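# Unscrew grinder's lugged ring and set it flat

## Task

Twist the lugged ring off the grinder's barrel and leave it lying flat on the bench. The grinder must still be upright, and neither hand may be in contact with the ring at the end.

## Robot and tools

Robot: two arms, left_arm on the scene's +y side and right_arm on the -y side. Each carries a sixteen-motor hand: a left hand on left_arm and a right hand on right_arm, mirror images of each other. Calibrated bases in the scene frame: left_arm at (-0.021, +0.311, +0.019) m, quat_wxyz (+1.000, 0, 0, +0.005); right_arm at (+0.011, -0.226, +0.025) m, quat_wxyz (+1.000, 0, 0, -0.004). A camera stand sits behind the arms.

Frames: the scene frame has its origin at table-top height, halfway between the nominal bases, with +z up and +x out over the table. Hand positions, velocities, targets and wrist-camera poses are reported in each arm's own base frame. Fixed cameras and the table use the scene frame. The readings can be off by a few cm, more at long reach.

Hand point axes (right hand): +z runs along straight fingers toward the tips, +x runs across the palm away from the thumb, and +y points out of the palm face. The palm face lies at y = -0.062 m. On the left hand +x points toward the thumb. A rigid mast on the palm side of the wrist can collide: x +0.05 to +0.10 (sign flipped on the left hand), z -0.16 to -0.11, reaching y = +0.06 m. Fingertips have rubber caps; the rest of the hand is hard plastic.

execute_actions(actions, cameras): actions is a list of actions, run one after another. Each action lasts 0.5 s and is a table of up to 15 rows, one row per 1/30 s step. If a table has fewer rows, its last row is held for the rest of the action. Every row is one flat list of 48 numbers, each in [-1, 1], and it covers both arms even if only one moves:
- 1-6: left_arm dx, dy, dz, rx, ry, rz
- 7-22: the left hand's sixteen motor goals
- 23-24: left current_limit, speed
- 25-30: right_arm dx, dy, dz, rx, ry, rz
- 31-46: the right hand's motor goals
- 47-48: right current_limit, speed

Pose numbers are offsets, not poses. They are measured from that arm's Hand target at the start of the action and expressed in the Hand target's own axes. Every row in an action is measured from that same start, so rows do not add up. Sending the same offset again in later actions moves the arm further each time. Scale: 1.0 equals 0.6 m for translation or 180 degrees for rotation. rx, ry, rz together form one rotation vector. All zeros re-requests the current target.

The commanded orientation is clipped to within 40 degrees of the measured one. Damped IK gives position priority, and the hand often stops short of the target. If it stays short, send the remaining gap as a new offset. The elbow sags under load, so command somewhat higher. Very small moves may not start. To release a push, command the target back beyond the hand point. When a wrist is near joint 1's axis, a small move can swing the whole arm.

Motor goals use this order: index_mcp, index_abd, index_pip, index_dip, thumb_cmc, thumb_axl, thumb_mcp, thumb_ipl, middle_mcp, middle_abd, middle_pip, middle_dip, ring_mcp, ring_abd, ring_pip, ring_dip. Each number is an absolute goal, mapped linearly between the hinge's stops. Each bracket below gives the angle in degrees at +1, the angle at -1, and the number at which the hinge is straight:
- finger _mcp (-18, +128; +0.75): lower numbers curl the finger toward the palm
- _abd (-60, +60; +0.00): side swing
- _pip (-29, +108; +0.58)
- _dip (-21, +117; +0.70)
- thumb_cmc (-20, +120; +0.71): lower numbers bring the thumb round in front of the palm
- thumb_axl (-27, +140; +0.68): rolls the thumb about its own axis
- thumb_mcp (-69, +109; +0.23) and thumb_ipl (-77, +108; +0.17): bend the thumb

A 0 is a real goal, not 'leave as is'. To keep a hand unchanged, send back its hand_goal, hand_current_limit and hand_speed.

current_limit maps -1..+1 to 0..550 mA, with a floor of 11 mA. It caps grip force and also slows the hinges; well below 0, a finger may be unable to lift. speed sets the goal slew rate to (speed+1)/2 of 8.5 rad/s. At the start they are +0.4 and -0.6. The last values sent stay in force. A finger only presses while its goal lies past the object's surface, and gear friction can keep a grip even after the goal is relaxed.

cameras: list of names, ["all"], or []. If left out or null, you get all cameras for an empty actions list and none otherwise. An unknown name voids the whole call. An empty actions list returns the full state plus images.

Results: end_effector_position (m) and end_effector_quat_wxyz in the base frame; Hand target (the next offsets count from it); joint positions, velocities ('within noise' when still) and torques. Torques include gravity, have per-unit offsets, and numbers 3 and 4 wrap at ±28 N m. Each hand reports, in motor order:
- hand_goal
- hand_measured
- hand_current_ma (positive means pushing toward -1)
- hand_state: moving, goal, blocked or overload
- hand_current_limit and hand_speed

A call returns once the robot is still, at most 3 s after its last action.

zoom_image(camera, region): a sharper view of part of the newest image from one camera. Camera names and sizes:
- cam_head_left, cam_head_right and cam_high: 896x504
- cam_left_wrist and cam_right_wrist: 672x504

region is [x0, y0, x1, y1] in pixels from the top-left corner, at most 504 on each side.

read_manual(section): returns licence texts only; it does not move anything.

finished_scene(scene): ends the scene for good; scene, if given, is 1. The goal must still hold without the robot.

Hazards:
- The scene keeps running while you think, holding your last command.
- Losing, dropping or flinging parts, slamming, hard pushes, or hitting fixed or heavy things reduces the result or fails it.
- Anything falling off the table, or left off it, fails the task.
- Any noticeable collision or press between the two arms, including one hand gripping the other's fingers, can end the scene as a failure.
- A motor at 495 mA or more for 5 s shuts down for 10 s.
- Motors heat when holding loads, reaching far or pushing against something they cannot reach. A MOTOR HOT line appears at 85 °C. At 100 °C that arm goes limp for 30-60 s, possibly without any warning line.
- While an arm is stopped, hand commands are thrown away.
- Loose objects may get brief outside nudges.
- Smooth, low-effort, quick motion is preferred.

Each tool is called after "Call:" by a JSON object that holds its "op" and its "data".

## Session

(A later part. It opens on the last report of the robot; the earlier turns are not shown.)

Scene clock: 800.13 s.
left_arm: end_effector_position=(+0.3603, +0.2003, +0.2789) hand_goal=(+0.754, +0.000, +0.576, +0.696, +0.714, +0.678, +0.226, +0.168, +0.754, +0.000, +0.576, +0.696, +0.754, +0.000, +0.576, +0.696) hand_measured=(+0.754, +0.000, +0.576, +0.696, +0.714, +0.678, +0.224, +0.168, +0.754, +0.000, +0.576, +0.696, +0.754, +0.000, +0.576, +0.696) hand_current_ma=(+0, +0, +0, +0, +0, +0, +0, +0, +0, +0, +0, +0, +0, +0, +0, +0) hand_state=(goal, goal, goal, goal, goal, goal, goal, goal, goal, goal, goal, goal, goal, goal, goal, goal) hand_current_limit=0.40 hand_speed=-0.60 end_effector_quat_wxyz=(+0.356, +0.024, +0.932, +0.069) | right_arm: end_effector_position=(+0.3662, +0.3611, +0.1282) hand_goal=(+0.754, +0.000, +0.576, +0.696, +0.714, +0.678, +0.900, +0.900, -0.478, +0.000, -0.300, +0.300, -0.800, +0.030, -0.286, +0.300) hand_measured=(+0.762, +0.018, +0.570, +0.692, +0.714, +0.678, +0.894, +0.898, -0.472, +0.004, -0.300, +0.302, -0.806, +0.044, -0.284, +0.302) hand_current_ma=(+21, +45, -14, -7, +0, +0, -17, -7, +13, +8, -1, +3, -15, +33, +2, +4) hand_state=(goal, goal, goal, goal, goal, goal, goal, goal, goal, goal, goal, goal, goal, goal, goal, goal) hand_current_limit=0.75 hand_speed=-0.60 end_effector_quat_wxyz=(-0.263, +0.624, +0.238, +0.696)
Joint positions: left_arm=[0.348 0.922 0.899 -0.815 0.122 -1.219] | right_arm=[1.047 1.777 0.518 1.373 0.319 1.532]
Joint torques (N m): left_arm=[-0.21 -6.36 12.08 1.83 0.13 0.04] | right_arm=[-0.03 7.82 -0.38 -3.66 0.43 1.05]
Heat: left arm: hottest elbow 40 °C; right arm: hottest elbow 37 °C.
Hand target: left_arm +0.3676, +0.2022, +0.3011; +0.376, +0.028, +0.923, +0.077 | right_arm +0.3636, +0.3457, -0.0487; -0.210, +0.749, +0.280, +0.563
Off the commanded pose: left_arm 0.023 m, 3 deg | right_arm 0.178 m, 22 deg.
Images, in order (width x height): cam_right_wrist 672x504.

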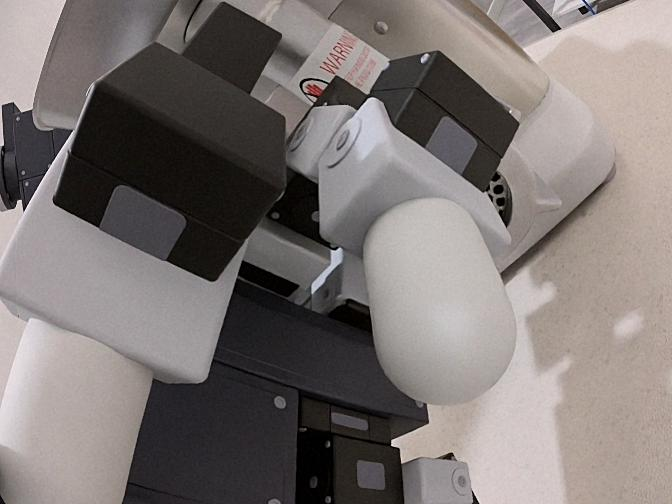

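Call:
{"op": "execute_actions", "data": {"actions": [[[0,0,0,0,0,0,0.754,0,0.576,0.696,0.714,0.678,0.226,0.168,0.754,0,0.576,0.696,0.754,0,0.576,0.696,0.4,-0.6,0.2,0,0,0,0,0,0.754,0,0.576,0.696,0.714,0.678,0.9,0.9,-0.479,0,-0.3,0.3,-0.8,0.03,-0.286,0.3,0.75,-0.6]],[[0,0,0,0,0,0,0.754,0,0.576,0.696,0.714,0.678,0.226,0.168,0.754,0,0.576,0.696,0.754,0,0.576,0.696,0.4,-0.6,0.14,0,-0.08,0,0.09,0,0.754,0,0.576,0.696,0.714,0.678,0.9,0.9,-0.479,0,-0.3,0.3,-0.8,0.03,-0.286,0.3,0.75,-0.6]]], "cameras": ["cam_right_wrist"]}}

Call:
{"op": "zoom_image", "data": {"camera": "cam_right_wrist", "region": [280, 30, 600, 300]}}

Scene clock: 813.27 s.
left_arm: end_effector_position=(+0.3603, +0.2003, +0.2789) hand_goal=(+0.754, +0.000, +0.576, +0.696, +0.714, +0.678, +0.226, +0.168, +0.754, +0.000, +0.576, +0.696, +0.754, +0.000, +0.576, +0.696) hand_measured=(+0.754, +0.000, +0.576, +0.696, +0.714, +0.678, +0.224, +0.168, +0.754, +0.000, +0.576, +0.696, +0.754, +0.000, +0.576, +0.696) hand_current_ma=(+0, +0, +0, +0, +0, +0, +0, +0, +0, +0, +0, +0, +0, +0, +0, +0) hand_state=(goal, goal, goal, goal, goal, goal, goal, goal, goal, goal, goal, goal, goal, goal, goal, goal) hand_current_limit=0.40 hand_speed=-0.60 end_effector_quat_wxyz=(+0.356, +0.024, +0.932, +0.069) | right_arm: end_effector_position=(+0.3699, +0.3654, +0.1466) hand_goal=(+0.754, +0.000, +0.576, +0.696, +0.714, +0.678, +0.900, +0.900, -0.478, +0.000, -0.300, +0.300, -0.800, +0.030, -0.286, +0.300) hand_measured=(+0.774, -0.034, +0.582, +0.694, +0.714, +0.678, +0.894, +0.898, -0.480, +0.004, -0.300, +0.302, -0.806, +0.044, -0.284, +0.302) hand_current_ma=(+66, -92, +16, -6, +0, +0, -17, -7, -3, +8, -1, +3, -15, +33, +2, +4) hand_state=(blocked, blocked, goal, goal, goal, goal, goal, goal, goal, goal, goal, goal, goal, goal, goal, goal) hand_current_limit=0.75 hand_speed=-0.60 end_effector_quat_wxyz=(-0.247, +0.670, +0.264, +0.648)
Joint positions: left_arm=[0.348 0.922 0.899 -0.815 0.122 -1.219] | right_arm=[1.037 1.588 0.545 1.004 0.299 1.571]
Joint torques (N m): left_arm=[-0.26 -5.71 12.08 1.7 0.11 0.03] | right_arm=[-0.73 -7.88 3.54 2.26 0.4 -0.23]
Heat: left arm: hottest elbow 40 °C; right arm: hottest elbow 36 °C.
Hand target: left_arm +0.3676, +0.2022, +0.3011; +0.376, +0.028, +0.923, +0.077 | right_arm +0.3715, +0.3526, +0.1606; -0.248, +0.662, +0.248, +0.663
Off the commanded pose: left_arm 0.023 m, 3 deg | right_arm 0.019 m, 3 deg.
Images, in order (width x height): cam_right_wrist 672x504.

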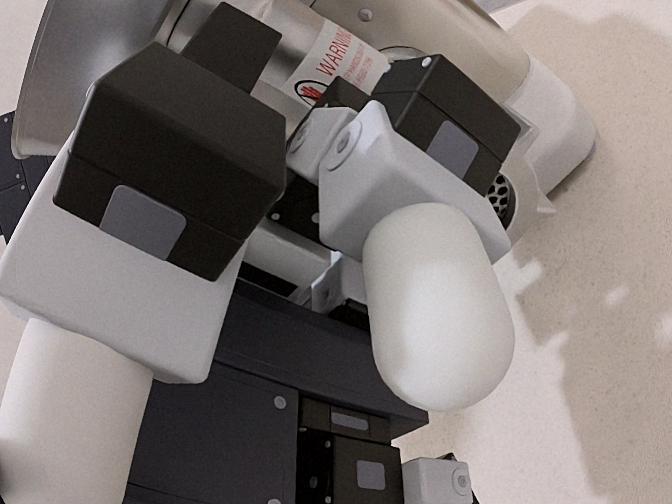

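Scaled by 1.575 from the camera's 672x504 image, which has a finer 960x720 frame.

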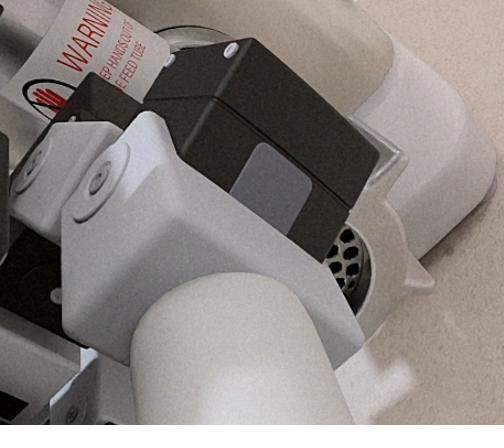

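Call:
{"op": "execute_actions", "data": {"actions": [[[0,0,0,0,0,0,0.754,0,0.576,0.696,0.714,0.678,0.226,0.168,0.754,0,0.576,0.696,0.754,0,0.576,0.696,0.4,-0.6,0,-0.055,0,0,0,0,0.754,0,0.576,0.696,0.714,0.678,0.9,0.9,-0.479,0,-0.3,0.3,-0.8,0.03,-0.286,0.3,0.75,-0.6]],[[0,0,0,0,0,0,0.754,0,0.576,0.696,0.714,0.678,0.226,0.168,0.754,0,0.576,0.696,0.754,0,0.576,0.696,0.4,-0.6,0.09,0,-0.02,0,0,0,0.754,0,0.576,0.696,0.714,0.678,0.9,0.9,-0.88,0,-0.3,0.3,-0.8,0.03,-0.286,0.3,0.75,-0.6]]], "cameras": ["cam_right_wrist"]}}

Call:
{"op": "zoom_image", "data": {"camera": "cam_right_wrist", "region": [280, 30, 600, 300]}}

Scene clock: 818.10 s.
left_arm: end_effector_position=(+0.3603, +0.2003, +0.2789) hand_goal=(+0.754, +0.000, +0.576, +0.696, +0.714, +0.678, +0.226, +0.168, +0.754, +0.000, +0.576, +0.696, +0.754, +0.000, +0.576, +0.696) hand_measured=(+0.754, +0.000, +0.576, +0.696, +0.714, +0.678, +0.224, +0.168, +0.754, +0.000, +0.576, +0.696, +0.754, +0.000, +0.576, +0.696) hand_current_ma=(+0, +0, +0, +0, +0, +0, +0, +0, +0, +0, +0, +0, +0, +0, +0, +0) hand_state=(goal, goal, goal, goal, goal, goal, goal, goal, goal, goal, goal, goal, goal, goal, goal, goal) hand_current_limit=0.40 hand_speed=-0.60 end_effector_quat_wxyz=(+0.356, +0.024, +0.932, +0.069) | right_arm: end_effector_position=(+0.3411, +0.3605, +0.1990) hand_goal=(+0.754, +0.000, +0.576, +0.696, +0.714, +0.678, +0.900, +0.900, -0.880, +0.000, -0.300, +0.300, -0.800, +0.030, -0.286, +0.300) hand_measured=(+0.756, +0.002, +0.578, +0.694, +0.714, +0.678, +0.894, +0.898, -0.878, +0.004, -0.300, +0.302, -0.806, +0.044, -0.284, +0.302) hand_current_ma=(+5, +5, +5, -5, +0, +0, -17, -7, +6, +8, -1, +3, -15, +33, +2, +4) hand_state=(goal, goal, goal, goal, goal, goal, goal, goal, goal, goal, goal, goal, goal, goal, goal, goal) hand_current_limit=0.75 hand_speed=-0.60 end_effector_quat_wxyz=(-0.239, +0.671, +0.254, +0.655)
Joint positions: left_arm=[0.348 0.922 0.899 -0.815 0.122 -1.219] | right_arm=[1.113 1.395 0.544 0.821 0.401 1.571]
Joint torques (N m): left_arm=[-0.03 -5.89 11.88 1.7 0.15 0.03] | right_arm=[1.14 -4.84 7.86 1.14 0.19 -0.24]
Heat: left arm: hottest elbow 40 °C; right arm: hottest elbow 36 °C.
Hand target: left_arm +0.3676, +0.2022, +0.3011; +0.376, +0.028, +0.923, +0.077 | right_arm +0.3407, +0.3696, +0.2145; -0.248, +0.662, +0.248, +0.663
Off the commanded pose: left_arm 0.023 m, 3 deg | right_arm 0.018 m, 2 deg.
Images, in order (width x height): cam_right_wrist 672x504.

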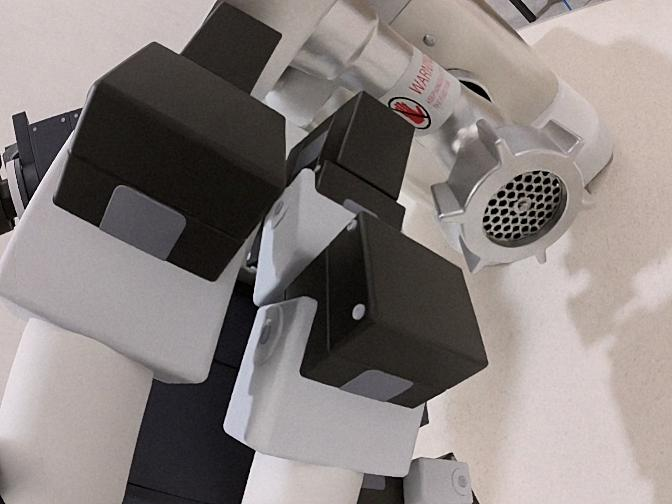

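Scaled by 1.575 from the camera's 672x504 image, which has a finer 960x720 frame.

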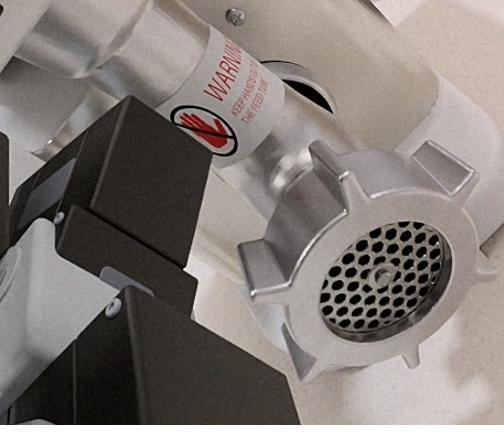

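Call:
{"op": "execute_actions", "data": {"actions": [[[0,0,0,0,0,0,0.754,0,0.576,0.696,0.714,0.678,0.226,0.168,0.754,0,0.576,0.696,0.754,0,0.576,0.696,0.4,-0.6,0,0,-0.09,0,0,0,0.754,0,0.576,0.696,0.714,0.678,0.9,0.9,-0.88,0,-0.3,0.3,-0.8,0.03,-0.286,0.3,0.75,-0.6]],[[0,0,0,0,0,0,0.754,0,0.576,0.696,0.714,0.678,0.226,0.168,0.754,0,0.576,0.696,0.754,0,0.576,0.696,0.4,-0.6,-0.04,0,-0.08,0,0,0,0.754,0,0.576,0.696,0.714,0.678,0.9,0.9,-0.88,0,-0.3,0.3,-0.8,0.03,-0.286,0.3,0.75,-0.6]],[[0,0,0,0,0,0,0.754,0,0.576,0.696,0.714,0.678,0.226,0.168,0.754,0,0.576,0.696,0.754,0,0.576,0.696,0.4,-0.6,-0.06,0,0,0,0,0.067,0.754,0,0.576,0.696,0.714,0.678,0.9,0.9,1,0,0.576,0.696,1,0,0.576,0.696,0.75,-0.2]]], "cameras": ["cam_right_wrist"]}}

Scene clock: 840.00 s.
left_arm: end_effector_position=(+0.3603, +0.2003, +0.2789) hand_goal=(+0.754, +0.000, +0.576, +0.696, +0.714, +0.678, +0.226, +0.168, +0.754, +0.000, +0.576, +0.696, +0.754, +0.000, +0.576, +0.696) hand_measured=(+0.754, +0.000, +0.576, +0.696, +0.714, +0.678, +0.224, +0.168, +0.754, +0.000, +0.576, +0.696, +0.754, +0.000, +0.576, +0.696) hand_current_ma=(+0, +0, +0, +0, +0, +0, +0, +0, +0, +0, +0, +0, +0, +0, +0, +0) hand_state=(goal, goal, goal, goal, goal, goal, goal, goal, goal, goal, goal, goal, goal, goal, goal, goal) hand_current_limit=0.40 hand_speed=-0.60 end_effector_quat_wxyz=(+0.356, +0.024, +0.932, +0.069) | right_arm: end_effector_position=(+0.2613, +0.3019, +0.1494) hand_goal=(+0.754, +0.000, +0.576, +0.696, +0.714, +0.678, +0.900, +0.900, +1.000, +0.000, +0.576, +0.696, +1.000, +0.000, +0.576, +0.696) hand_measured=(+0.754, +0.002, +0.578, +0.694, +0.714, +0.678, +0.894, +0.898, +0.996, +0.004, +0.574, +0.694, +0.996, +0.012, +0.574, +0.694) hand_current_ma=(+1, +5, +4, -5, +0, +0, -17, -7, -8, +8, -4, -5, -8, +29, -5, -5) hand_state=(goal, goal, goal, goal, goal, goal, goal, goal, goal, goal, goal, goal, goal, goal, goal, goal) hand_current_limit=0.75 hand_speed=-0.20 end_effector_quat_wxyz=(-0.305, +0.690, +0.192, +0.627)
Joint positions: left_arm=[0.348 0.922 0.899 -0.815 0.122 -1.219] | right_arm=[1.261 1.268 0.285 0.951 0.536 1.769]
Joint torques (N m): left_arm=[-1.03 -5.6 12.01 1.88 0.1 0.05] | right_arm=[-0.38 -1.85 5.59 2.47 0.09 0.07]
Heat: left arm: hottest elbow 40 °C; right arm: hottest elbow 38 °C.
Hand target: left_arm +0.3676, +0.2022, +0.3011; +0.376, +0.028, +0.923, +0.077 | right_arm +0.2638, +0.3027, +0.1544; -0.316, +0.684, +0.177, +0.633
Off the commanded pose: left_arm 0.023 m, 3 deg | right_arm 0.006 m, 2 deg.
Images, in order (width x height): cam_right_wrist 672x504.

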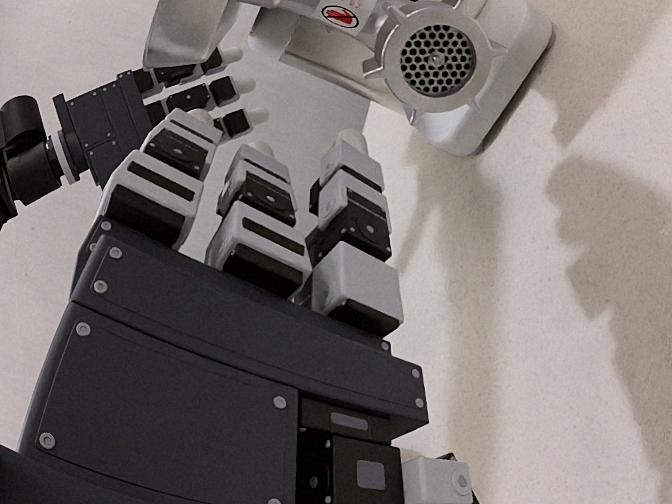

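Call:
{"op": "zoom_image", "data": {"camera": "cam_right_wrist", "region": [310, 0, 530, 220]}}

Scaled by 2.291 from the camera's 672x504 image, which has a finer 960x720 frame.

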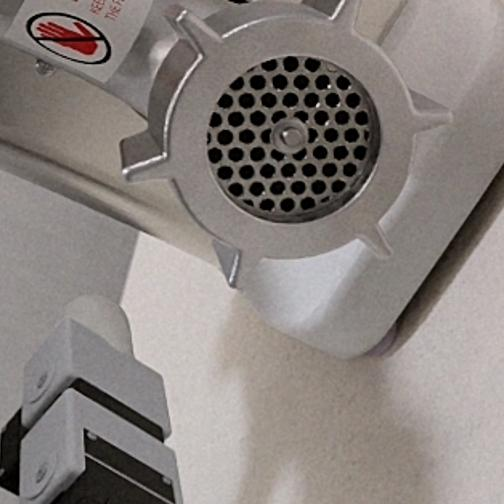

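Call:
{"op": "execute_actions", "data": {"actions": [[[0,0,0,0,0,0,0.754,0,0.576,0.696,0.714,0.678,0.226,0.168,0.754,0,0.576,0.696,0.754,0,0.576,0.696,0.4,-0.6,-0.037,0.012,0,0,0,0.015,0.754,0,0.576,0.696,0.714,0.678,0.9,0.9,1,0,0.576,0.696,1,0,0.576,0.696,0.75,-0.2]],[[0,0,0,0,0,0,0.754,0,0.576,0.696,0.714,0.678,0.226,0.168,0.754,0,0.576,0.696,0.754,0,0.576,0.696,0.4,-0.6,0,0,0.08,0,0,0,0.754,0,0.576,0.696,0.714,0.678,0.9,0.9,1,0,0.576,0.696,1,0,0.576,0.696,0.75,-0.2]]], "cameras": ["cam_right_wrist"]}}

Call:
{"op": "zoom_image", "data": {"camera": "cam_right_wrist", "region": [280, 0, 540, 260]}}

Scene clock: 853.40 s.
left_arm: end_effector_position=(+0.3603, +0.2003, +0.2789) hand_goal=(+0.754, +0.000, +0.576, +0.696, +0.714, +0.678, +0.226, +0.168, +0.754, +0.000, +0.576, +0.696, +0.754, +0.000, +0.576, +0.696) hand_measured=(+0.754, +0.000, +0.576, +0.696, +0.714, +0.678, +0.224, +0.168, +0.754, +0.000, +0.576, +0.696, +0.754, +0.000, +0.576, +0.696) hand_current_ma=(+0, +0, +0, +0, +0, +0, +0, +0, +0, +0, +0, +0, +0, +0, +0, +0) hand_state=(goal, goal, goal, goal, goal, goal, goal, goal, goal, goal, goal, goal, goal, goal, goal, goal) hand_current_limit=0.40 hand_speed=-0.60 end_effector_quat_wxyz=(+0.356, +0.024, +0.932, +0.069) | right_arm: end_effector_position=(+0.2894, +0.3167, +0.1102) hand_goal=(+0.754, +0.000, +0.576, +0.696, +0.714, +0.678, +0.900, +0.900, +1.000, +0.000, +0.576, +0.696, +1.000, +0.000, +0.576, +0.696) hand_measured=(+0.754, +0.002, +0.578, +0.694, +0.714, +0.678, +0.894, +0.898, +0.998, +0.004, +0.574, +0.694, +0.998, +0.012, +0.574, +0.694) hand_current_ma=(-2, +5, +3, -5, +0, +0, -17, -7, -6, +8, -4, -5, -6, +26, -5, -5) hand_state=(goal, goal, goal, goal, goal, goal, goal, goal, goal, goal, goal, goal, goal, goal, goal, goal) hand_current_limit=0.75 hand_speed=-0.20 end_effector_quat_wxyz=(-0.310, +0.706, +0.186, +0.609)
Joint positions: left_arm=[0.348 0.922 0.899 -0.815 0.122 -1.219] | right_arm=[1.174 1.466 0.327 1.065 0.444 1.816]
Joint torques (N m): left_arm=[-0.09 -6.36 12.18 1.83 0.09 0.05] | right_arm=[-0.85 -3.25 7.91 2.43 0.02 0.08]
Heat: left arm: hottest elbow 40 °C; right arm: hottest elbow 38 °C.
Hand target: left_arm +0.3676, +0.2022, +0.3011; +0.376, +0.028, +0.923, +0.077 | right_arm +0.3016, +0.3324, +0.1313; -0.331, +0.688, +0.161, +0.625
Off the commanded pose: left_arm 0.023 m, 3 deg | right_arm 0.029 m, 5 deg.
Images, in order (width x height): cam_right_wrist 672x504.

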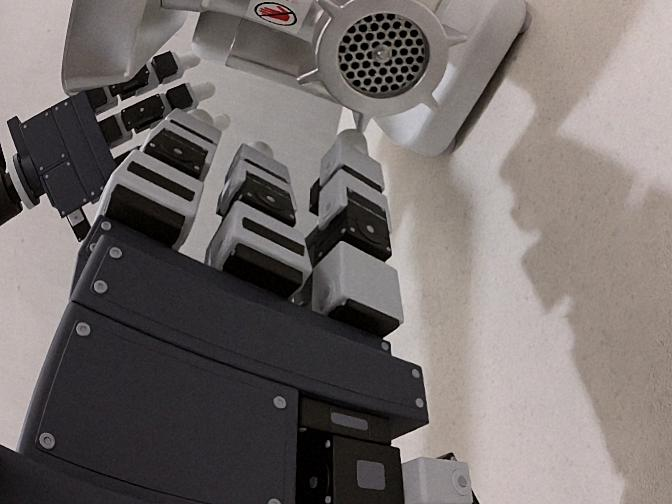

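Scaled by 1.938 from the camera's 672x504 image, which has a finer 960x720 frame.

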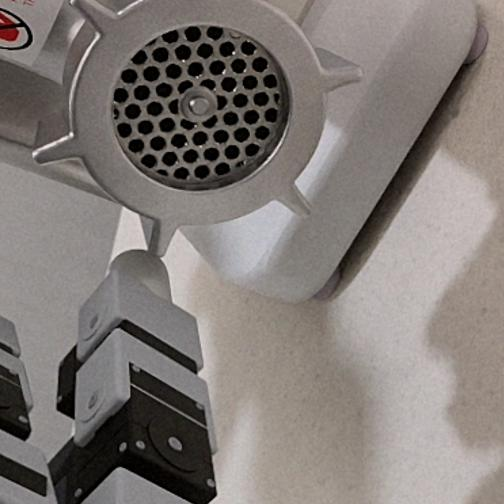

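Call:
{"op": "execute_actions", "data": {"actions": [[[0,0,0,0,0,0,0.754,0,0.576,0.696,0.714,0.678,0.226,0.168,0.754,0,0.576,0.696,0.754,0,0.576,0.696,0.4,-0.6,0.056,-0.0156,0,0,0,0,0.754,0,0.576,0.696,0.714,0.678,0.9,0.9,1,0,0.576,0.696,1,0,0.576,0.696,0.75,-0.2]]], "cameras": ["cam_right_wrist"]}}

Call:
{"op": "zoom_image", "data": {"camera": "cam_right_wrist", "region": [280, 0, 540, 260]}}

Scene clock: 859.77 s.
left_arm: end_effector_position=(+0.3603, +0.2003, +0.2789) hand_goal=(+0.754, +0.000, +0.576, +0.696, +0.714, +0.678, +0.226, +0.168, +0.754, +0.000, +0.576, +0.696, +0.754, +0.000, +0.576, +0.696) hand_measured=(+0.754, +0.000, +0.576, +0.696, +0.714, +0.678, +0.224, +0.168, +0.754, +0.000, +0.576, +0.696, +0.754, +0.000, +0.576, +0.696) hand_current_ma=(+0, +0, +0, +0, +0, +0, +0, +0, +0, +0, +0, +0, +0, +0, +0, +0) hand_state=(goal, goal, goal, goal, goal, goal, goal, goal, goal, goal, goal, goal, goal, goal, goal, goal) hand_current_limit=0.40 hand_speed=-0.60 end_effector_quat_wxyz=(+0.356, +0.024, +0.932, +0.069) | right_arm: end_effector_position=(+0.2904, +0.3190, +0.1431) hand_goal=(+0.754, +0.000, +0.576, +0.696, +0.714, +0.678, +0.900, +0.900, +1.000, +0.000, +0.576, +0.696, +1.000, +0.000, +0.576, +0.696) hand_measured=(+0.754, +0.002, +0.578, +0.694, +0.714, +0.678, +0.894, +0.898, +0.998, +0.004, +0.574, +0.694, +0.998, +0.012, +0.574, +0.694) hand_current_ma=(-2, +5, +3, -5, +0, +0, -17, -7, -6, +8, -4, -5, -6, +26, -5, -5) hand_state=(goal, goal, goal, goal, goal, goal, goal, goal, goal, goal, goal, goal, goal, goal, goal, goal) hand_current_limit=0.75 hand_speed=-0.20 end_effector_quat_wxyz=(-0.316, +0.701, +0.182, +0.613)
Joint positions: left_arm=[0.348 0.922 0.899 -0.815 0.122 -1.219] | right_arm=[1.174 1.335 0.352 0.928 0.444 1.816]
Joint torques (N m): left_arm=[-0.73 -6.18 11.99 1.87 0.09 0.11] | right_arm=[-0.62 -3.43 9.11 1.28 0.09 0.07]
Heat: left arm: hottest elbow 41 °C; right arm: hottest elbow 38 °C.
Hand target: left_arm +0.3676, +0.2022, +0.3011; +0.376, +0.028, +0.923, +0.077 | right_arm +0.3013, +0.3328, +0.1661; -0.331, +0.688, +0.161, +0.625
Off the commanded pose: left_arm 0.023 m, 3 deg | right_arm 0.029 m, 4 deg.
Images, in order (width x height): cam_right_wrist 672x504.

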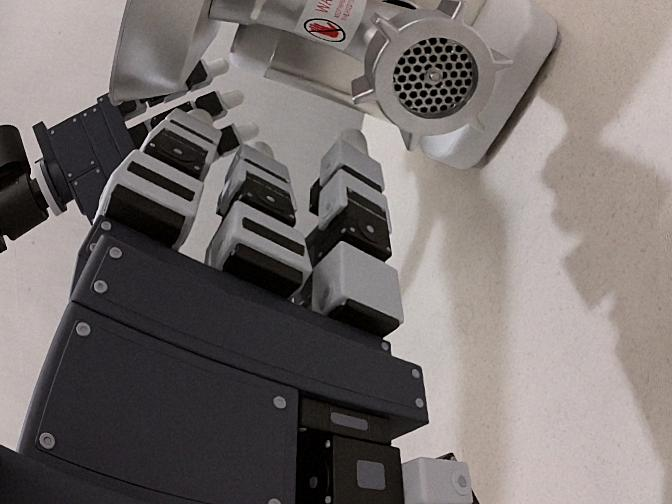

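Scaled by 1.938 from the camera's 672x504 image, which has a finer 960x720 frame.

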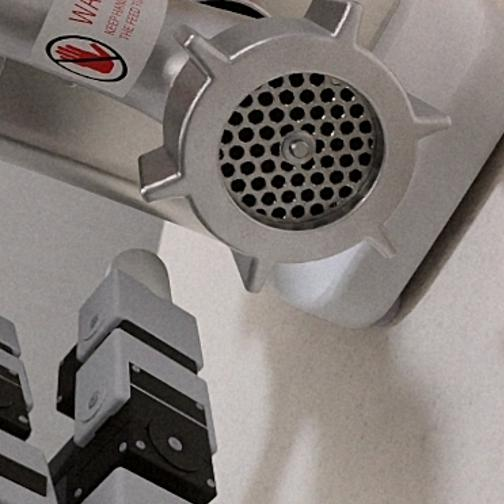

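Call:
{"op": "execute_actions", "data": {"actions": [[[0,0,0,0,0,0,0.754,0,0.576,0.696,0.714,0.678,0.226,0.168,0.754,0,0.576,0.696,0.754,0,0.576,0.696,0.4,-0.6,-0.02,0.006,0.05,0,0,0,0.754,0,0.576,0.696,0.714,0.678,0.9,0.9,1,0,0.576,0.696,1,0,0.576,0.696,0.75,-0.2]]], "cameras": ["cam_right_wrist"]}}

Call:
{"op": "zoom_image", "data": {"camera": "cam_right_wrist", "region": [280, 0, 540, 260]}}

Scene clock: 865.90 s.
left_arm: end_effector_position=(+0.3603, +0.2003, +0.2789) hand_goal=(+0.754, +0.000, +0.576, +0.696, +0.714, +0.678, +0.226, +0.168, +0.754, +0.000, +0.576, +0.696, +0.754, +0.000, +0.576, +0.696) hand_measured=(+0.754, +0.000, +0.576, +0.696, +0.714, +0.678, +0.224, +0.168, +0.754, +0.000, +0.576, +0.696, +0.754, +0.000, +0.576, +0.696) hand_current_ma=(+0, +0, +0, +0, +0, +0, +0, +0, +0, +0, +0, +0, +0, +0, +0, +0) hand_state=(goal, goal, goal, goal, goal, goal, goal, goal, goal, goal, goal, goal, goal, goal, goal, goal) hand_current_limit=0.40 hand_speed=-0.60 end_effector_quat_wxyz=(+0.356, +0.024, +0.932, +0.069) | right_arm: end_effector_position=(+0.3094, +0.3357, +0.1271) hand_goal=(+0.754, +0.000, +0.576, +0.696, +0.714, +0.678, +0.900, +0.900, +1.000, +0.000, +0.576, +0.696, +1.000, +0.000, +0.576, +0.696) hand_measured=(+0.754, +0.002, +0.578, +0.694, +0.714, +0.678, +0.894, +0.898, +0.998, +0.004, +0.574, +0.694, +0.998, +0.012, +0.574, +0.694) hand_current_ma=(-2, +5, +3, -5, +0, +0, -17, -7, -6, +8, -4, -5, -5, +26, -5, -5) hand_state=(goal, goal, goal, goal, goal, goal, goal, goal, goal, goal, goal, goal, goal, goal, goal, goal) hand_current_limit=0.75 hand_speed=-0.20 end_effector_quat_wxyz=(-0.309, +0.709, +0.188, +0.606)
Joint positions: left_arm=[0.348 0.922 0.899 -0.815 0.122 -1.219] | right_arm=[1.137 1.441 0.407 0.951 0.406 1.816]
Joint torques (N m): left_arm=[-0.03 -6.18 11.99 1.96 0.12 0.06] | right_arm=[-0.79 -3.66 8.96 2.51 -0.01 0.07]
Heat: left arm: hottest elbow 41 °C; right arm: hottest elbow 39 °C.
Hand target: left_arm +0.3676, +0.2022, +0.3011; +0.376, +0.028, +0.923, +0.077 | right_arm +0.3242, +0.3522, +0.1537; -0.331, +0.688, +0.161, +0.625
Off the commanded pose: left_arm 0.023 m, 3 deg | right_arm 0.035 m, 5 deg.
Images, in order (width x height): cam_right_wrist 672x504.

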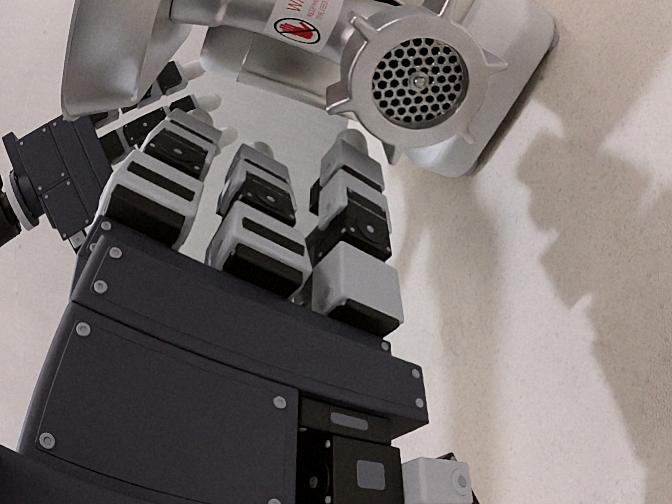

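Scaled by 1.938 from the camera's 672x504 image, which has a finer 960x720 frame.

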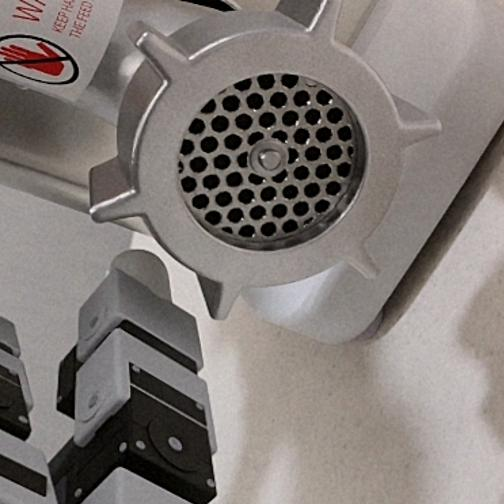

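Call:
{"op": "execute_actions", "data": {"actions": [[[0,0,0,0,0,0,0.754,0,0.576,0.696,0.714,0.678,0.226,0.168,0.754,0,0.576,0.696,0.754,0,0.576,0.696,0.4,-0.6,0.022,0.002,0.06,0,0,0,0.754,0,0.576,0.696,0.714,0.678,0.9,0.9,1,0,0.576,0.696,1,0,0.576,0.696,0.75,-0.2]]], "cameras": ["cam_right_wrist"]}}

Call:
{"op": "zoom_image", "data": {"camera": "cam_right_wrist", "region": [280, 0, 540, 260]}}

Scene clock: 870.70 s.
left_arm: end_effector_position=(+0.3603, +0.2003, +0.2789) hand_goal=(+0.754, +0.000, +0.576, +0.696, +0.714, +0.678, +0.226, +0.168, +0.754, +0.000, +0.576, +0.696, +0.754, +0.000, +0.576, +0.696) hand_measured=(+0.754, +0.000, +0.576, +0.696, +0.714, +0.678, +0.224, +0.168, +0.754, +0.000, +0.576, +0.696, +0.754, +0.000, +0.576, +0.696) hand_current_ma=(+0, +0, +0, +0, +0, +0, +0, +0, +0, +0, +0, +0, +0, +0, +0, +0) hand_state=(goal, goal, goal, goal, goal, goal, goal, goal, goal, goal, goal, goal, goal, goal, goal, goal) hand_current_limit=0.40 hand_speed=-0.60 end_effector_quat_wxyz=(+0.356, +0.024, +0.932, +0.069) | right_arm: end_effector_position=(+0.3391, +0.3559, +0.1411) hand_goal=(+0.754, +0.000, +0.576, +0.696, +0.714, +0.678, +0.900, +0.900, +1.000, +0.000, +0.576, +0.696, +1.000, +0.000, +0.576, +0.696) hand_measured=(+0.752, +0.002, +0.578, +0.694, +0.714, +0.678, +0.894, +0.898, +0.998, +0.004, +0.574, +0.694, +0.998, +0.020, +0.574, +0.694) hand_current_ma=(-2, +4, +3, -5, -1, +0, -17, -7, -5, +7, -4, -5, -2, +47, -4, -5) hand_state=(goal, goal, goal, goal, goal, goal, goal, goal, goal, goal, goal, goal, goal, goal, goal, goal) hand_current_limit=0.75 hand_speed=-0.20 end_effector_quat_wxyz=(-0.315, +0.704, +0.181, +0.611)
Joint positions: left_arm=[0.348 0.922 0.899 -0.815 0.122 -1.219] | right_arm=[1.084 1.477 0.495 0.922 0.355 1.816]
Joint torques (N m): left_arm=[-1.26 -5.89 11.79 1.69 0.11 0.1] | right_arm=[-0.85 -4.6 9.87 1.39 -0.03 0.07]
Heat: left arm: hottest elbow 41 °C; right arm: hottest elbow 39 °C.
Hand target: left_arm +0.3676, +0.2022, +0.3011; +0.376, +0.028, +0.923, +0.077 | right_arm +0.3543, +0.3724, +0.1662; -0.331, +0.688, +0.161, +0.625
Off the commanded pose: left_arm 0.023 m, 3 deg | right_arm 0.034 m, 4 deg.
Images, in order (width x height): cam_right_wrist 672x504.

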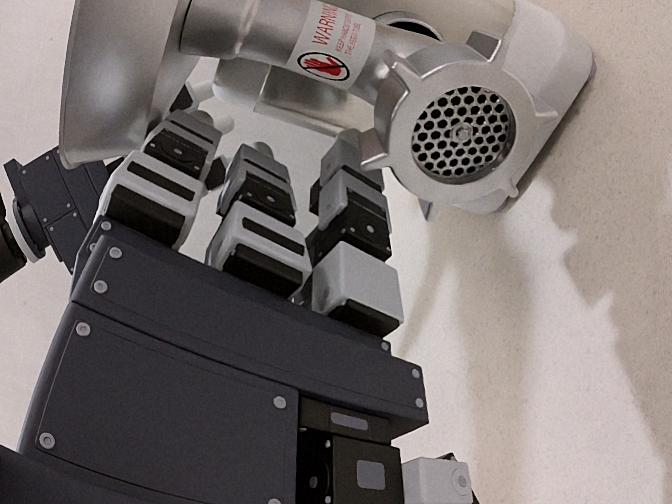

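Scaled by 1.938 from the camera's 672x504 image, which has a finer 960x720 frame.

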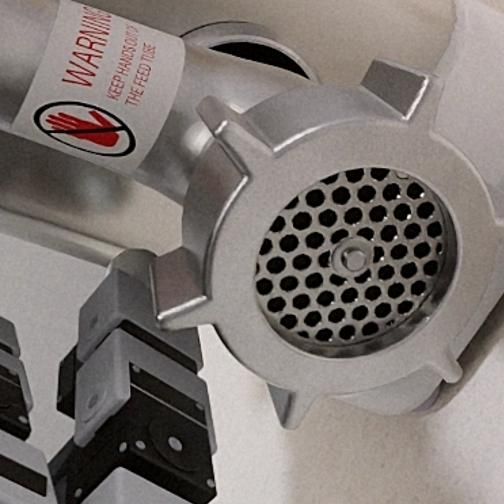

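Call:
{"op": "execute_actions", "data": {"actions": [[[0,0,0,0,0,0,0.754,0,0.576,0.696,0.714,0.678,0.226,0.168,0.754,0,0.576,0.696,0.754,0,0.576,0.696,0.4,-0.6,-0.018,0.01,0.028,0,0,0,0.754,0,0.576,0.696,0.714,0.678,0.9,0.9,1,0,0.576,0.696,1,0,0.576,0.696,0.75,-0.2]]], "cameras": ["cam_right_wrist"]}}

Call:
{"op": "zoom_image", "data": {"camera": "cam_right_wrist", "region": [280, 0, 540, 260]}}

Scene clock: 876.50 s.
left_arm: end_effector_position=(+0.3603, +0.2003, +0.2789) hand_goal=(+0.754, +0.000, +0.576, +0.696, +0.714, +0.678, +0.226, +0.168, +0.754, +0.000, +0.576, +0.696, +0.754, +0.000, +0.576, +0.696) hand_measured=(+0.754, +0.000, +0.576, +0.696, +0.714, +0.678, +0.224, +0.168, +0.754, +0.000, +0.576, +0.696, +0.754, +0.000, +0.576, +0.696) hand_current_ma=(+0, +0, +0, +0, +0, +0, +0, +0, +0, +0, +0, +0, +0, +0, +0, +0) hand_state=(goal, goal, goal, goal, goal, goal, goal, goal, goal, goal, goal, goal, goal, goal, goal, goal) hand_current_limit=0.40 hand_speed=-0.60 end_effector_quat_wxyz=(+0.356, +0.024, +0.932, +0.069) | right_arm: end_effector_position=(+0.3532, +0.3641, +0.1239) hand_goal=(+0.754, +0.000, +0.576, +0.696, +0.714, +0.678, +0.900, +0.900, +1.000, +0.000, +0.576, +0.696, +1.000, +0.000, +0.576, +0.696) hand_measured=(+0.752, +0.002, +0.578, +0.694, +0.714, +0.678, +0.894, +0.898, +0.998, +0.004, +0.574, +0.694, +0.998, +0.014, +0.574, +0.694) hand_current_ma=(-2, +4, +3, -5, -1, +0, -17, -7, -5, +7, -4, -5, -2, +31, -4, -5) hand_state=(goal, goal, goal, goal, goal, goal, goal, goal, goal, goal, goal, goal, goal, goal, goal, goal) hand_current_limit=0.75 hand_speed=-0.20 end_effector_quat_wxyz=(-0.308, +0.712, +0.186, +0.603)
Joint positions: left_arm=[0.348 0.922 0.899 -0.815 0.122 -1.219] | right_arm=[1.059 1.549 0.53 0.93 0.331 1.816]
Joint torques (N m): left_arm=[-0.67 -6.07 11.97 1.78 0.05 0.05] | right_arm=[-0.62 -5.42 9.35 2.59 -0.02 0.07]
Heat: left arm: hottest elbow 41 °C; right arm: hottest elbow 39 °C.
Hand target: left_arm +0.3676, +0.2022, +0.3011; +0.376, +0.028, +0.923, +0.077 | right_arm +0.3690, +0.3811, +0.1542; -0.331, +0.688, +0.161, +0.625
Off the commanded pose: left_arm 0.023 m, 3 deg | right_arm 0.038 m, 5 deg.
Images, in order (width x height): cam_right_wrist 672x504.

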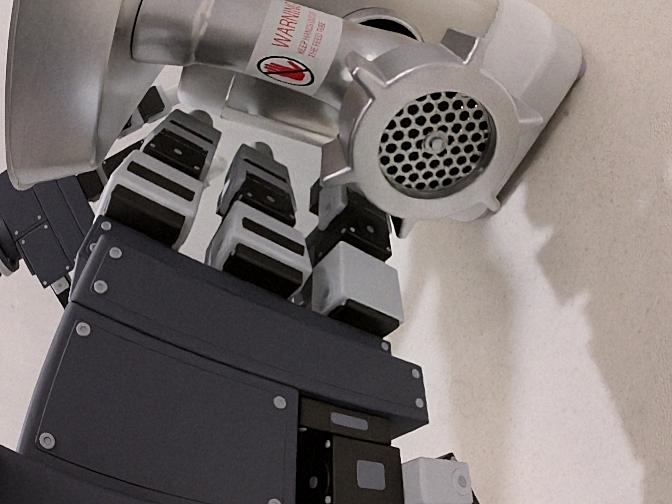

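Scaled by 1.938 from the camera's 672x504 image, which has a finer 960x720 frame.

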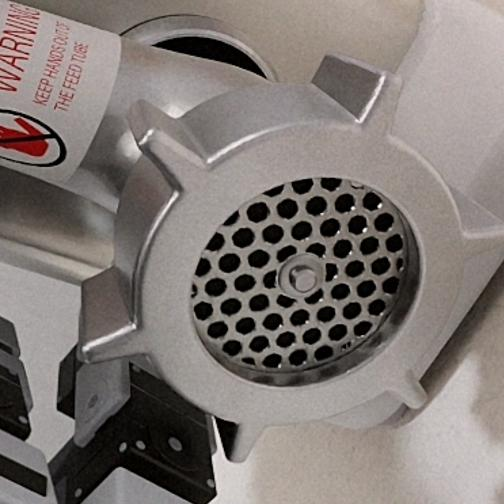

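Call:
{"op": "execute_actions", "data": {"actions": [[[0,0,0,0,0,0,0.754,0,0.576,0.696,0.714,0.678,0.226,0.168,0.754,0,0.576,0.696,0.754,0,0.576,0.696,0.4,-0.6,0.0185,0,0,0,0,0,0.754,0,0.576,0.696,0.714,0.678,0.9,0.9,1,0,0.576,0.696,1,0,0.576,0.696,0.75,-0.2]]], "cameras": ["cam_right_wrist"]}}

Call:
{"op": "zoom_image", "data": {"camera": "cam_right_wrist", "region": [280, 0, 540, 260]}}

Scene clock: 882.13 s.
left_arm: end_effector_position=(+0.3603, +0.2003, +0.2789) hand_goal=(+0.754, +0.000, +0.576, +0.696, +0.714, +0.678, +0.226, +0.168, +0.754, +0.000, +0.576, +0.696, +0.754, +0.000, +0.576, +0.696) hand_measured=(+0.754, +0.000, +0.576, +0.696, +0.714, +0.678, +0.224, +0.168, +0.754, +0.000, +0.576, +0.696, +0.754, +0.000, +0.576, +0.696) hand_current_ma=(+0, +0, +0, +0, +0, +0, +0, +0, +0, +0, +0, +0, +0, +0, +0, +0) hand_state=(goal, goal, goal, goal, goal, goal, goal, goal, goal, goal, goal, goal, goal, goal, goal, goal) hand_current_limit=0.40 hand_speed=-0.60 end_effector_quat_wxyz=(+0.356, +0.024, +0.932, +0.069) | right_arm: end_effector_position=(+0.3544, +0.3664, +0.1315) hand_goal=(+0.754, +0.000, +0.576, +0.696, +0.714, +0.678, +0.900, +0.900, +1.000, +0.000, +0.576, +0.696, +1.000, +0.000, +0.576, +0.696) hand_measured=(+0.752, +0.002, +0.578, +0.694, +0.714, +0.678, +0.894, +0.898, +0.998, +0.004, +0.574, +0.694, +0.998, +0.014, +0.574, +0.694) hand_current_ma=(-2, +4, +3, -5, -1, +0, -17, -7, -5, +7, -4, -5, -2, +31, -4, -5) hand_state=(goal, goal, goal, goal, goal, goal, goal, goal, goal, goal, goal, goal, goal, goal, goal, goal) hand_current_limit=0.75 hand_speed=-0.20 end_effector_quat_wxyz=(-0.313, +0.708, +0.185, +0.606)
Joint positions: left_arm=[0.348 0.922 0.899 -0.815 0.122 -1.219] | right_arm=[1.057 1.535 0.536 0.924 0.325 1.816]
Joint torques (N m): left_arm=[-0.26 -6.01 11.9 1.88 0.11 0.03] | right_arm=[-0.62 -6.83 9.35 1.35 -0.02 0.08]
Heat: left arm: hottest elbow 41 °C; right arm: hottest elbow 40 °C.
Hand target: left_arm +0.3676, +0.2022, +0.3011; +0.376, +0.028, +0.923, +0.077 | right_arm +0.3709, +0.3789, +0.1649; -0.331, +0.688, +0.161, +0.625
Off the commanded pose: left_arm 0.023 m, 3 deg | right_arm 0.039 m, 5 deg.
Images, in order (width x height): cam_right_wrist 672x504.

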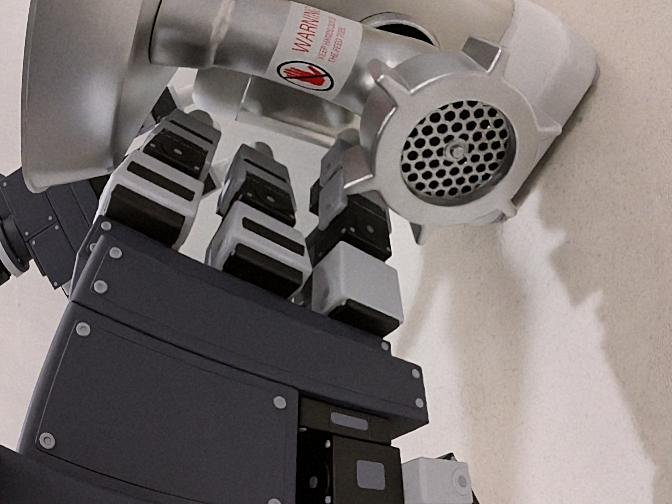

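Scaled by 1.938 from the camera's 672x504 image, which has a finer 960x720 frame.

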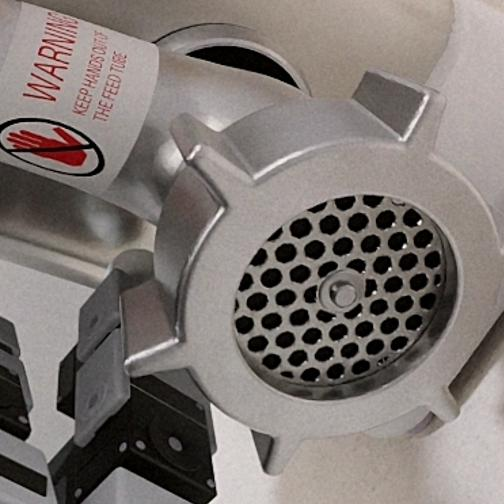

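Call:
{"op": "execute_actions", "data": {"actions": [[[0,0,0,0,0,0,0.754,0,0.576,0.696,0.714,0.678,0.226,0.168,0.754,0,0.576,0.696,0.754,0,0.576,0.696,0.4,-0.6,0.006,0.038,0,0,0,0,0.754,0,0.576,0.696,0.714,0.678,0.9,0.9,1,0,0.576,0.696,1,0,0.576,0.696,0.75,-0.2]]], "cameras": ["cam_right_wrist"]}}

Call:
{"op": "zoom_image", "data": {"camera": "cam_right_wrist", "region": [280, 0, 540, 260]}}

Scene clock: 888.33 s.
left_arm: end_effector_position=(+0.3603, +0.2003, +0.2789) hand_goal=(+0.754, +0.000, +0.576, +0.696, +0.714, +0.678, +0.226, +0.168, +0.754, +0.000, +0.576, +0.696, +0.754, +0.000, +0.576, +0.696) hand_measured=(+0.754, +0.000, +0.576, +0.696, +0.714, +0.678, +0.224, +0.168, +0.754, +0.000, +0.576, +0.696, +0.754, +0.000, +0.576, +0.696) hand_current_ma=(+0, +0, +0, +0, +0, +0, +0, +0, +0, +0, +0, +0, +0, +0, +0, +0) hand_state=(goal, goal, goal, goal, goal, goal, goal, goal, goal, goal, goal, goal, goal, goal, goal, goal) hand_current_limit=0.40 hand_speed=-0.60 end_effector_quat_wxyz=(+0.356, +0.024, +0.932, +0.069) | right_arm: end_effector_position=(+0.3708, +0.3583, +0.1343) hand_goal=(+0.754, +0.000, +0.576, +0.696, +0.714, +0.678, +0.900, +0.900, +1.000, +0.000, +0.576, +0.696, +1.000, +0.000, +0.576, +0.696) hand_measured=(+0.762, +0.004, +0.576, +0.694, +0.714, +0.678, +0.894, +0.898, +0.996, +0.004, +0.574, +0.694, +0.998, +0.014, +0.574, +0.694) hand_current_ma=(+19, +5, +1, -5, -1, +0, -17, -7, -7, +7, -4, -5, -5, +30, -4, -5) hand_state=(goal, goal, goal, goal, goal, goal, goal, goal, goal, goal, goal, goal, goal, goal, goal, goal) hand_current_limit=0.75 hand_speed=-0.20 end_effector_quat_wxyz=(-0.319, +0.706, +0.184, +0.605)
Joint positions: left_arm=[0.348 0.922 0.899 -0.815 0.122 -1.219] | right_arm=[1.002 1.529 0.538 0.924 0.262 1.819]
Joint torques (N m): left_arm=[-0.62 -6.12 12.08 1.83 0.1 0.08] | right_arm=[-1.03 -6.95 8.06 1.81 0.07 0.03]
Heat: left arm: hottest elbow 41 °C; right arm: hottest elbow 41 °C.
Hand target: left_arm +0.3676, +0.2022, +0.3011; +0.376, +0.028, +0.923, +0.077 | right_arm +0.3859, +0.3616, +0.1626; -0.331, +0.688, +0.161, +0.625
Off the commanded pose: left_arm 0.023 m, 3 deg | right_arm 0.032 m, 4 deg.
Images, in order (width x height): cam_right_wrist 672x504.

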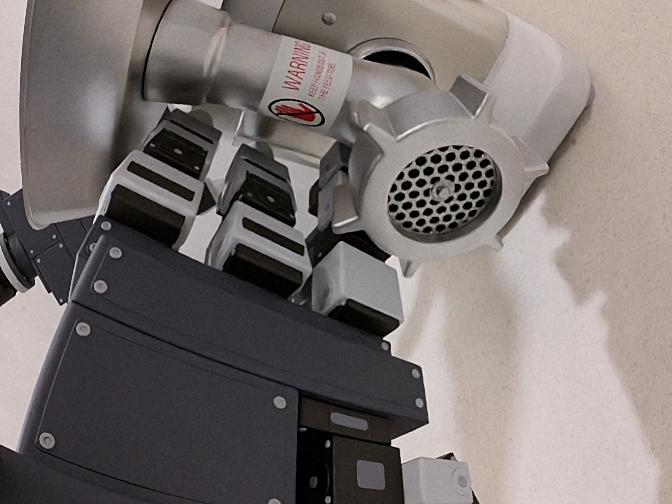

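Scaled by 1.938 from the camera's 672x504 image, which has a finer 960x720 frame.

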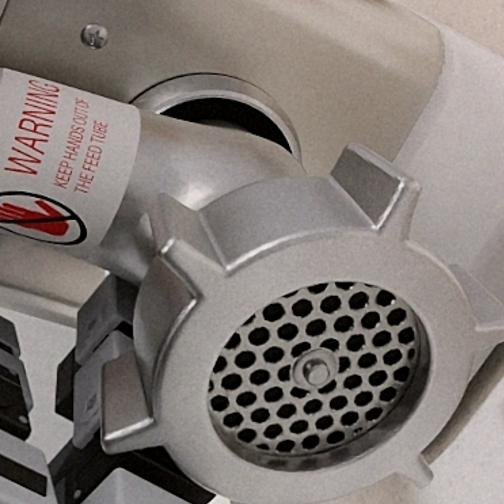

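Call:
{"op": "execute_actions", "data": {"actions": [[[0,0,0,0,0,0,0.754,0,0.576,0.696,0.714,0.678,0.226,0.168,0.754,0,0.576,0.696,0.754,0,0.576,0.696,0.4,-0.6,-0.1,0.004,0,0,0,-0.03,0.754,0,0.576,0.696,0.714,0.678,0.9,0.9,1,0,0.576,0.696,1,0,0.576,0.696,0.75,-0.2]]]}}

Call:
{"op": "execute_actions", "data": {"actions": [[[0,0,0,0,0,0,0.754,0,0.576,0.696,0.714,0.678,0.226,0.168,0.754,0,0.576,0.696,0.754,0,0.576,0.696,0.4,-0.6,-0.1,0.004,0,0,-0.02,-0.03,0.754,0,0.576,0.696,0.714,0.678,0.9,0.9,1,0,0.576,0.696,1,0,0.576,0.696,0.75,-0.2]]], "cameras": ["cam_right_wrist"]}}

Scene clock: 894.70 s.
left_arm: end_effector_position=(+0.3603, +0.2003, +0.2789) hand_goal=(+0.754, +0.000, +0.576, +0.696, +0.714, +0.678, +0.226, +0.168, +0.754, +0.000, +0.576, +0.696, +0.754, +0.000, +0.576, +0.696) hand_measured=(+0.754, +0.000, +0.576, +0.696, +0.714, +0.678, +0.224, +0.168, +0.754, +0.000, +0.576, +0.696, +0.754, +0.000, +0.576, +0.696) hand_current_ma=(+0, +0, +0, +0, +0, +0, +0, +0, +0, +0, +0, +0, +0, +0, +0, +0) hand_state=(goal, goal, goal, goal, goal, goal, goal, goal, goal, goal, goal, goal, goal, goal, goal, goal) hand_current_limit=0.40 hand_speed=-0.60 end_effector_quat_wxyz=(+0.356, +0.024, +0.932, +0.069) | right_arm: end_effector_position=(+0.3710, +0.3652, +0.1045) hand_goal=(+0.754, +0.000, +0.576, +0.696, +0.714, +0.678, +0.900, +0.900, +1.000, +0.000, +0.576, +0.696, +1.000, +0.000, +0.576, +0.696) hand_measured=(+0.772, -0.100, +0.580, +0.698, +0.714, +0.678, +0.894, +0.898, +0.996, +0.004, +0.574, +0.694, +0.998, +0.006, +0.574, +0.694) hand_current_ma=(+52, -341, +9, +3, -1, +0, -17, -7, -7, +7, -4, -5, -5, +14, -4, -5) hand_state=(goal, blocked, goal, goal, goal, goal, goal, goal, goal, goal, goal, goal, goal, goal, goal, goal) hand_current_limit=0.75 hand_speed=-0.20 end_effector_quat_wxyz=(-0.307, +0.683, +0.187, +0.635)
Joint positions: left_arm=[0.348 0.922 0.899 -0.815 0.122 -1.219] | right_arm=[1.028 1.711 0.536 1.171 0.311 1.755]
Joint torques (N m): left_arm=[-1.14 -5.25 12.15 1.65 0.14 0.08] | right_arm=[0.15 -4.25 5.82 1.62 0.11 -0.27]
Heat: left arm: hottest elbow 41 °C; right arm: hottest elbow 41 °C.
Hand target: left_arm +0.3676, +0.2022, +0.3011; +0.376, +0.028, +0.923, +0.077 | right_arm +0.3775, +0.3714, +0.1040; -0.301, +0.680, +0.193, +0.640
Off the commanded pose: left_arm 0.023 m, 3 deg | right_arm 0.009 m, 1 deg.

Scene clock: 895.80 s.
left_arm: end_effector_position=(+0.3603, +0.2003, +0.2789) hand_goal=(+0.754, +0.000, +0.576, +0.696, +0.714, +0.678, +0.226, +0.168, +0.754, +0.000, +0.576, +0.696, +0.754, +0.000, +0.576, +0.696) hand_measured=(+0.754, +0.000, +0.576, +0.696, +0.714, +0.678, +0.224, +0.168, +0.754, +0.000, +0.576, +0.696, +0.754, +0.000, +0.576, +0.696) hand_current_ma=(+0, +0, +0, +0, +0, +0, +0, +0, +0, +0, +0, +0, +0, +0, +0, +0) hand_state=(goal, goal, goal, goal, goal, goal, goal, goal, goal, goal, goal, goal, goal, goal, goal, goal) hand_current_limit=0.40 hand_speed=-0.60 end_effector_quat_wxyz=(+0.356, +0.024, +0.932, +0.069) | right_arm: end_effector_position=(+0.3642, +0.3723, +0.0551) hand_goal=(+0.754, +0.000, +0.576, +0.696, +0.714, +0.678, +0.900, +0.900, +1.000, +0.000, +0.576, +0.696, +1.000, +0.000, +0.576, +0.696) hand_measured=(+0.760, -0.120, +0.578, +0.694, +0.712, +0.678, +0.894, +0.898, +0.998, +0.006, +0.574, +0.694, +1.000, +0.008, +0.574, +0.694) hand_current_ma=(+18, -420, +2, -4, -2, +1, -17, -7, -4, +11, -4, -5, +0, +17, -4, -5) hand_state=(goal, blocked, goal, goal, goal, goal, goal, goal, goal, goal, goal, goal, goal, goal, goal, goal) hand_current_limit=0.75 hand_speed=-0.20 end_effector_quat_wxyz=(-0.274, +0.685, +0.230, +0.635)
Joint positions: left_arm=[0.348 0.922 0.899 -0.815 0.122 -1.219] | right_arm=[1.056 1.894 0.55 1.298 0.323 1.669]
Joint torques (N m): left_arm=[-0.62 -6.77 12.05 1.83 0.16 0.06] | right_arm=[-0.38 -4.37 5.26 0.94 0.17 -0.22]
Heat: left arm: hottest elbow 41 °C; right arm: hottest elbow 41 °C.
Hand target: left_arm +0.3676, +0.2022, +0.3011; +0.376, +0.028, +0.923, +0.077 | right_arm +0.3727, +0.3771, +0.0444; -0.264, +0.690, +0.234, +0.632
Off the commanded pose: left_arm 0.023 m, 3 deg | right_arm 0.014 m, 1 deg.
Images, in order (width x height): cam_right_wrist 672x504.

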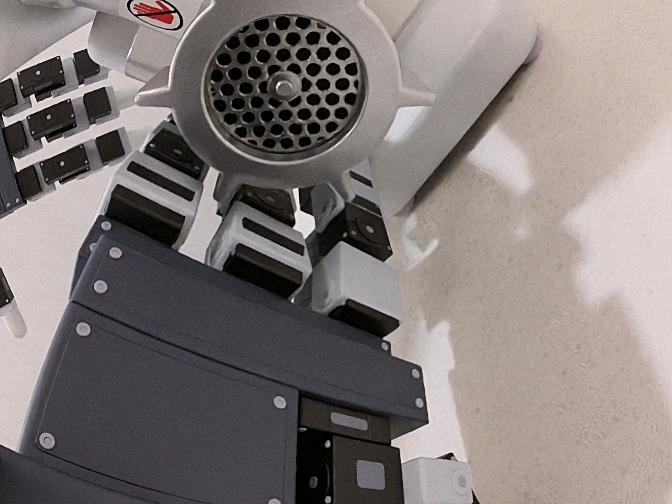

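Call:
{"op": "execute_actions", "data": {"actions": [[[0,0,0,0,0,0,0.754,0,0.576,0.696,0.714,0.678,0.226,0.168,0.754,0,0.576,0.696,0.754,0,0.576,0.696,0.4,-0.6,0.045,-0.02,-0.06,0,0,0,0.754,0,0.576,0.696,0.714,0.678,0.9,0.9,1,0,0.576,0.696,1,0,0.576,0.696,0.75,-0.2]]], "cameras": ["cam_right_wrist"]}}

Call:
{"op": "zoom_image", "data": {"camera": "cam_right_wrist", "region": [100, 0, 470, 250]}}

Scene clock: 908.40 s.
left_arm: end_effector_position=(+0.3603, +0.2003, +0.2789) hand_goal=(+0.754, +0.000, +0.576, +0.696, +0.714, +0.678, +0.226, +0.168, +0.754, +0.000, +0.576, +0.696, +0.754, +0.000, +0.576, +0.696) hand_measured=(+0.754, +0.000, +0.576, +0.696, +0.714, +0.678, +0.224, +0.168, +0.754, +0.000, +0.576, +0.696, +0.754, +0.000, +0.576, +0.696) hand_current_ma=(+0, +0, +0, +0, +0, +0, +0, +0, +0, +0, +0, +0, +0, +0, +0, +0) hand_state=(goal, goal, goal, goal, goal, goal, goal, goal, goal, goal, goal, goal, goal, goal, goal, goal) hand_current_limit=0.40 hand_speed=-0.60 end_effector_quat_wxyz=(+0.356, +0.024, +0.932, +0.069) | right_arm: end_effector_position=(+0.3445, +0.3578, +0.0643) hand_goal=(+0.754, +0.000, +0.576, +0.696, +0.714, +0.678, +0.900, +0.900, +1.000, +0.000, +0.576, +0.696, +1.000, +0.000, +0.576, +0.696) hand_measured=(+0.752, -0.008, +0.576, +0.694, +0.712, +0.678, +0.894, +0.898, +0.998, +0.006, +0.574, +0.694, +1.000, +0.008, +0.574, +0.694) hand_current_ma=(-2, -17, +1, -2, -2, +1, -17, -7, -4, +11, -4, -5, +0, +17, -4, -5) hand_state=(goal, goal, goal, goal, goal, goal, goal, goal, goal, goal, goal, goal, goal, goal, goal, goal) hand_current_limit=0.75 hand_speed=-0.20 end_effector_quat_wxyz=(-0.262, +0.696, +0.230, +0.627)
Joint positions: left_arm=[0.348 0.922 0.899 -0.815 0.122 -1.219] | right_arm=[1.091 1.811 0.495 1.235 0.375 1.677]
Joint torques (N m): left_arm=[-1.08 -5.42 12 1.52 0.11 0.04] | right_arm=[1.08 -7.88 3.18 1.2 0.19 -0.19]
Heat: left arm: hottest elbow 41 °C; right arm: hottest elbow 40 °C.
Hand target: left_arm +0.3676, +0.2022, +0.3011; +0.376, +0.028, +0.923, +0.077 | right_arm +0.3404, +0.3620, +0.0743; -0.264, +0.690, +0.234, +0.632
Off the commanded pose: left_arm 0.023 m, 3 deg | right_arm 0.012 m, 1 deg.
Images, in order (width x height): cam_right_wrist 672x504.

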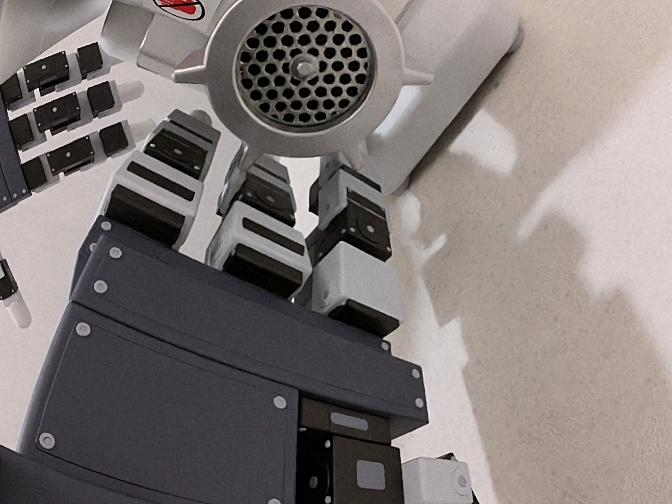

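Scaled by 1.362 from the camera's 672x504 image, which has a finer 960x720 frame.

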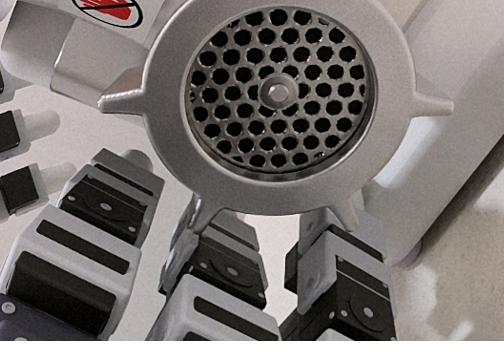

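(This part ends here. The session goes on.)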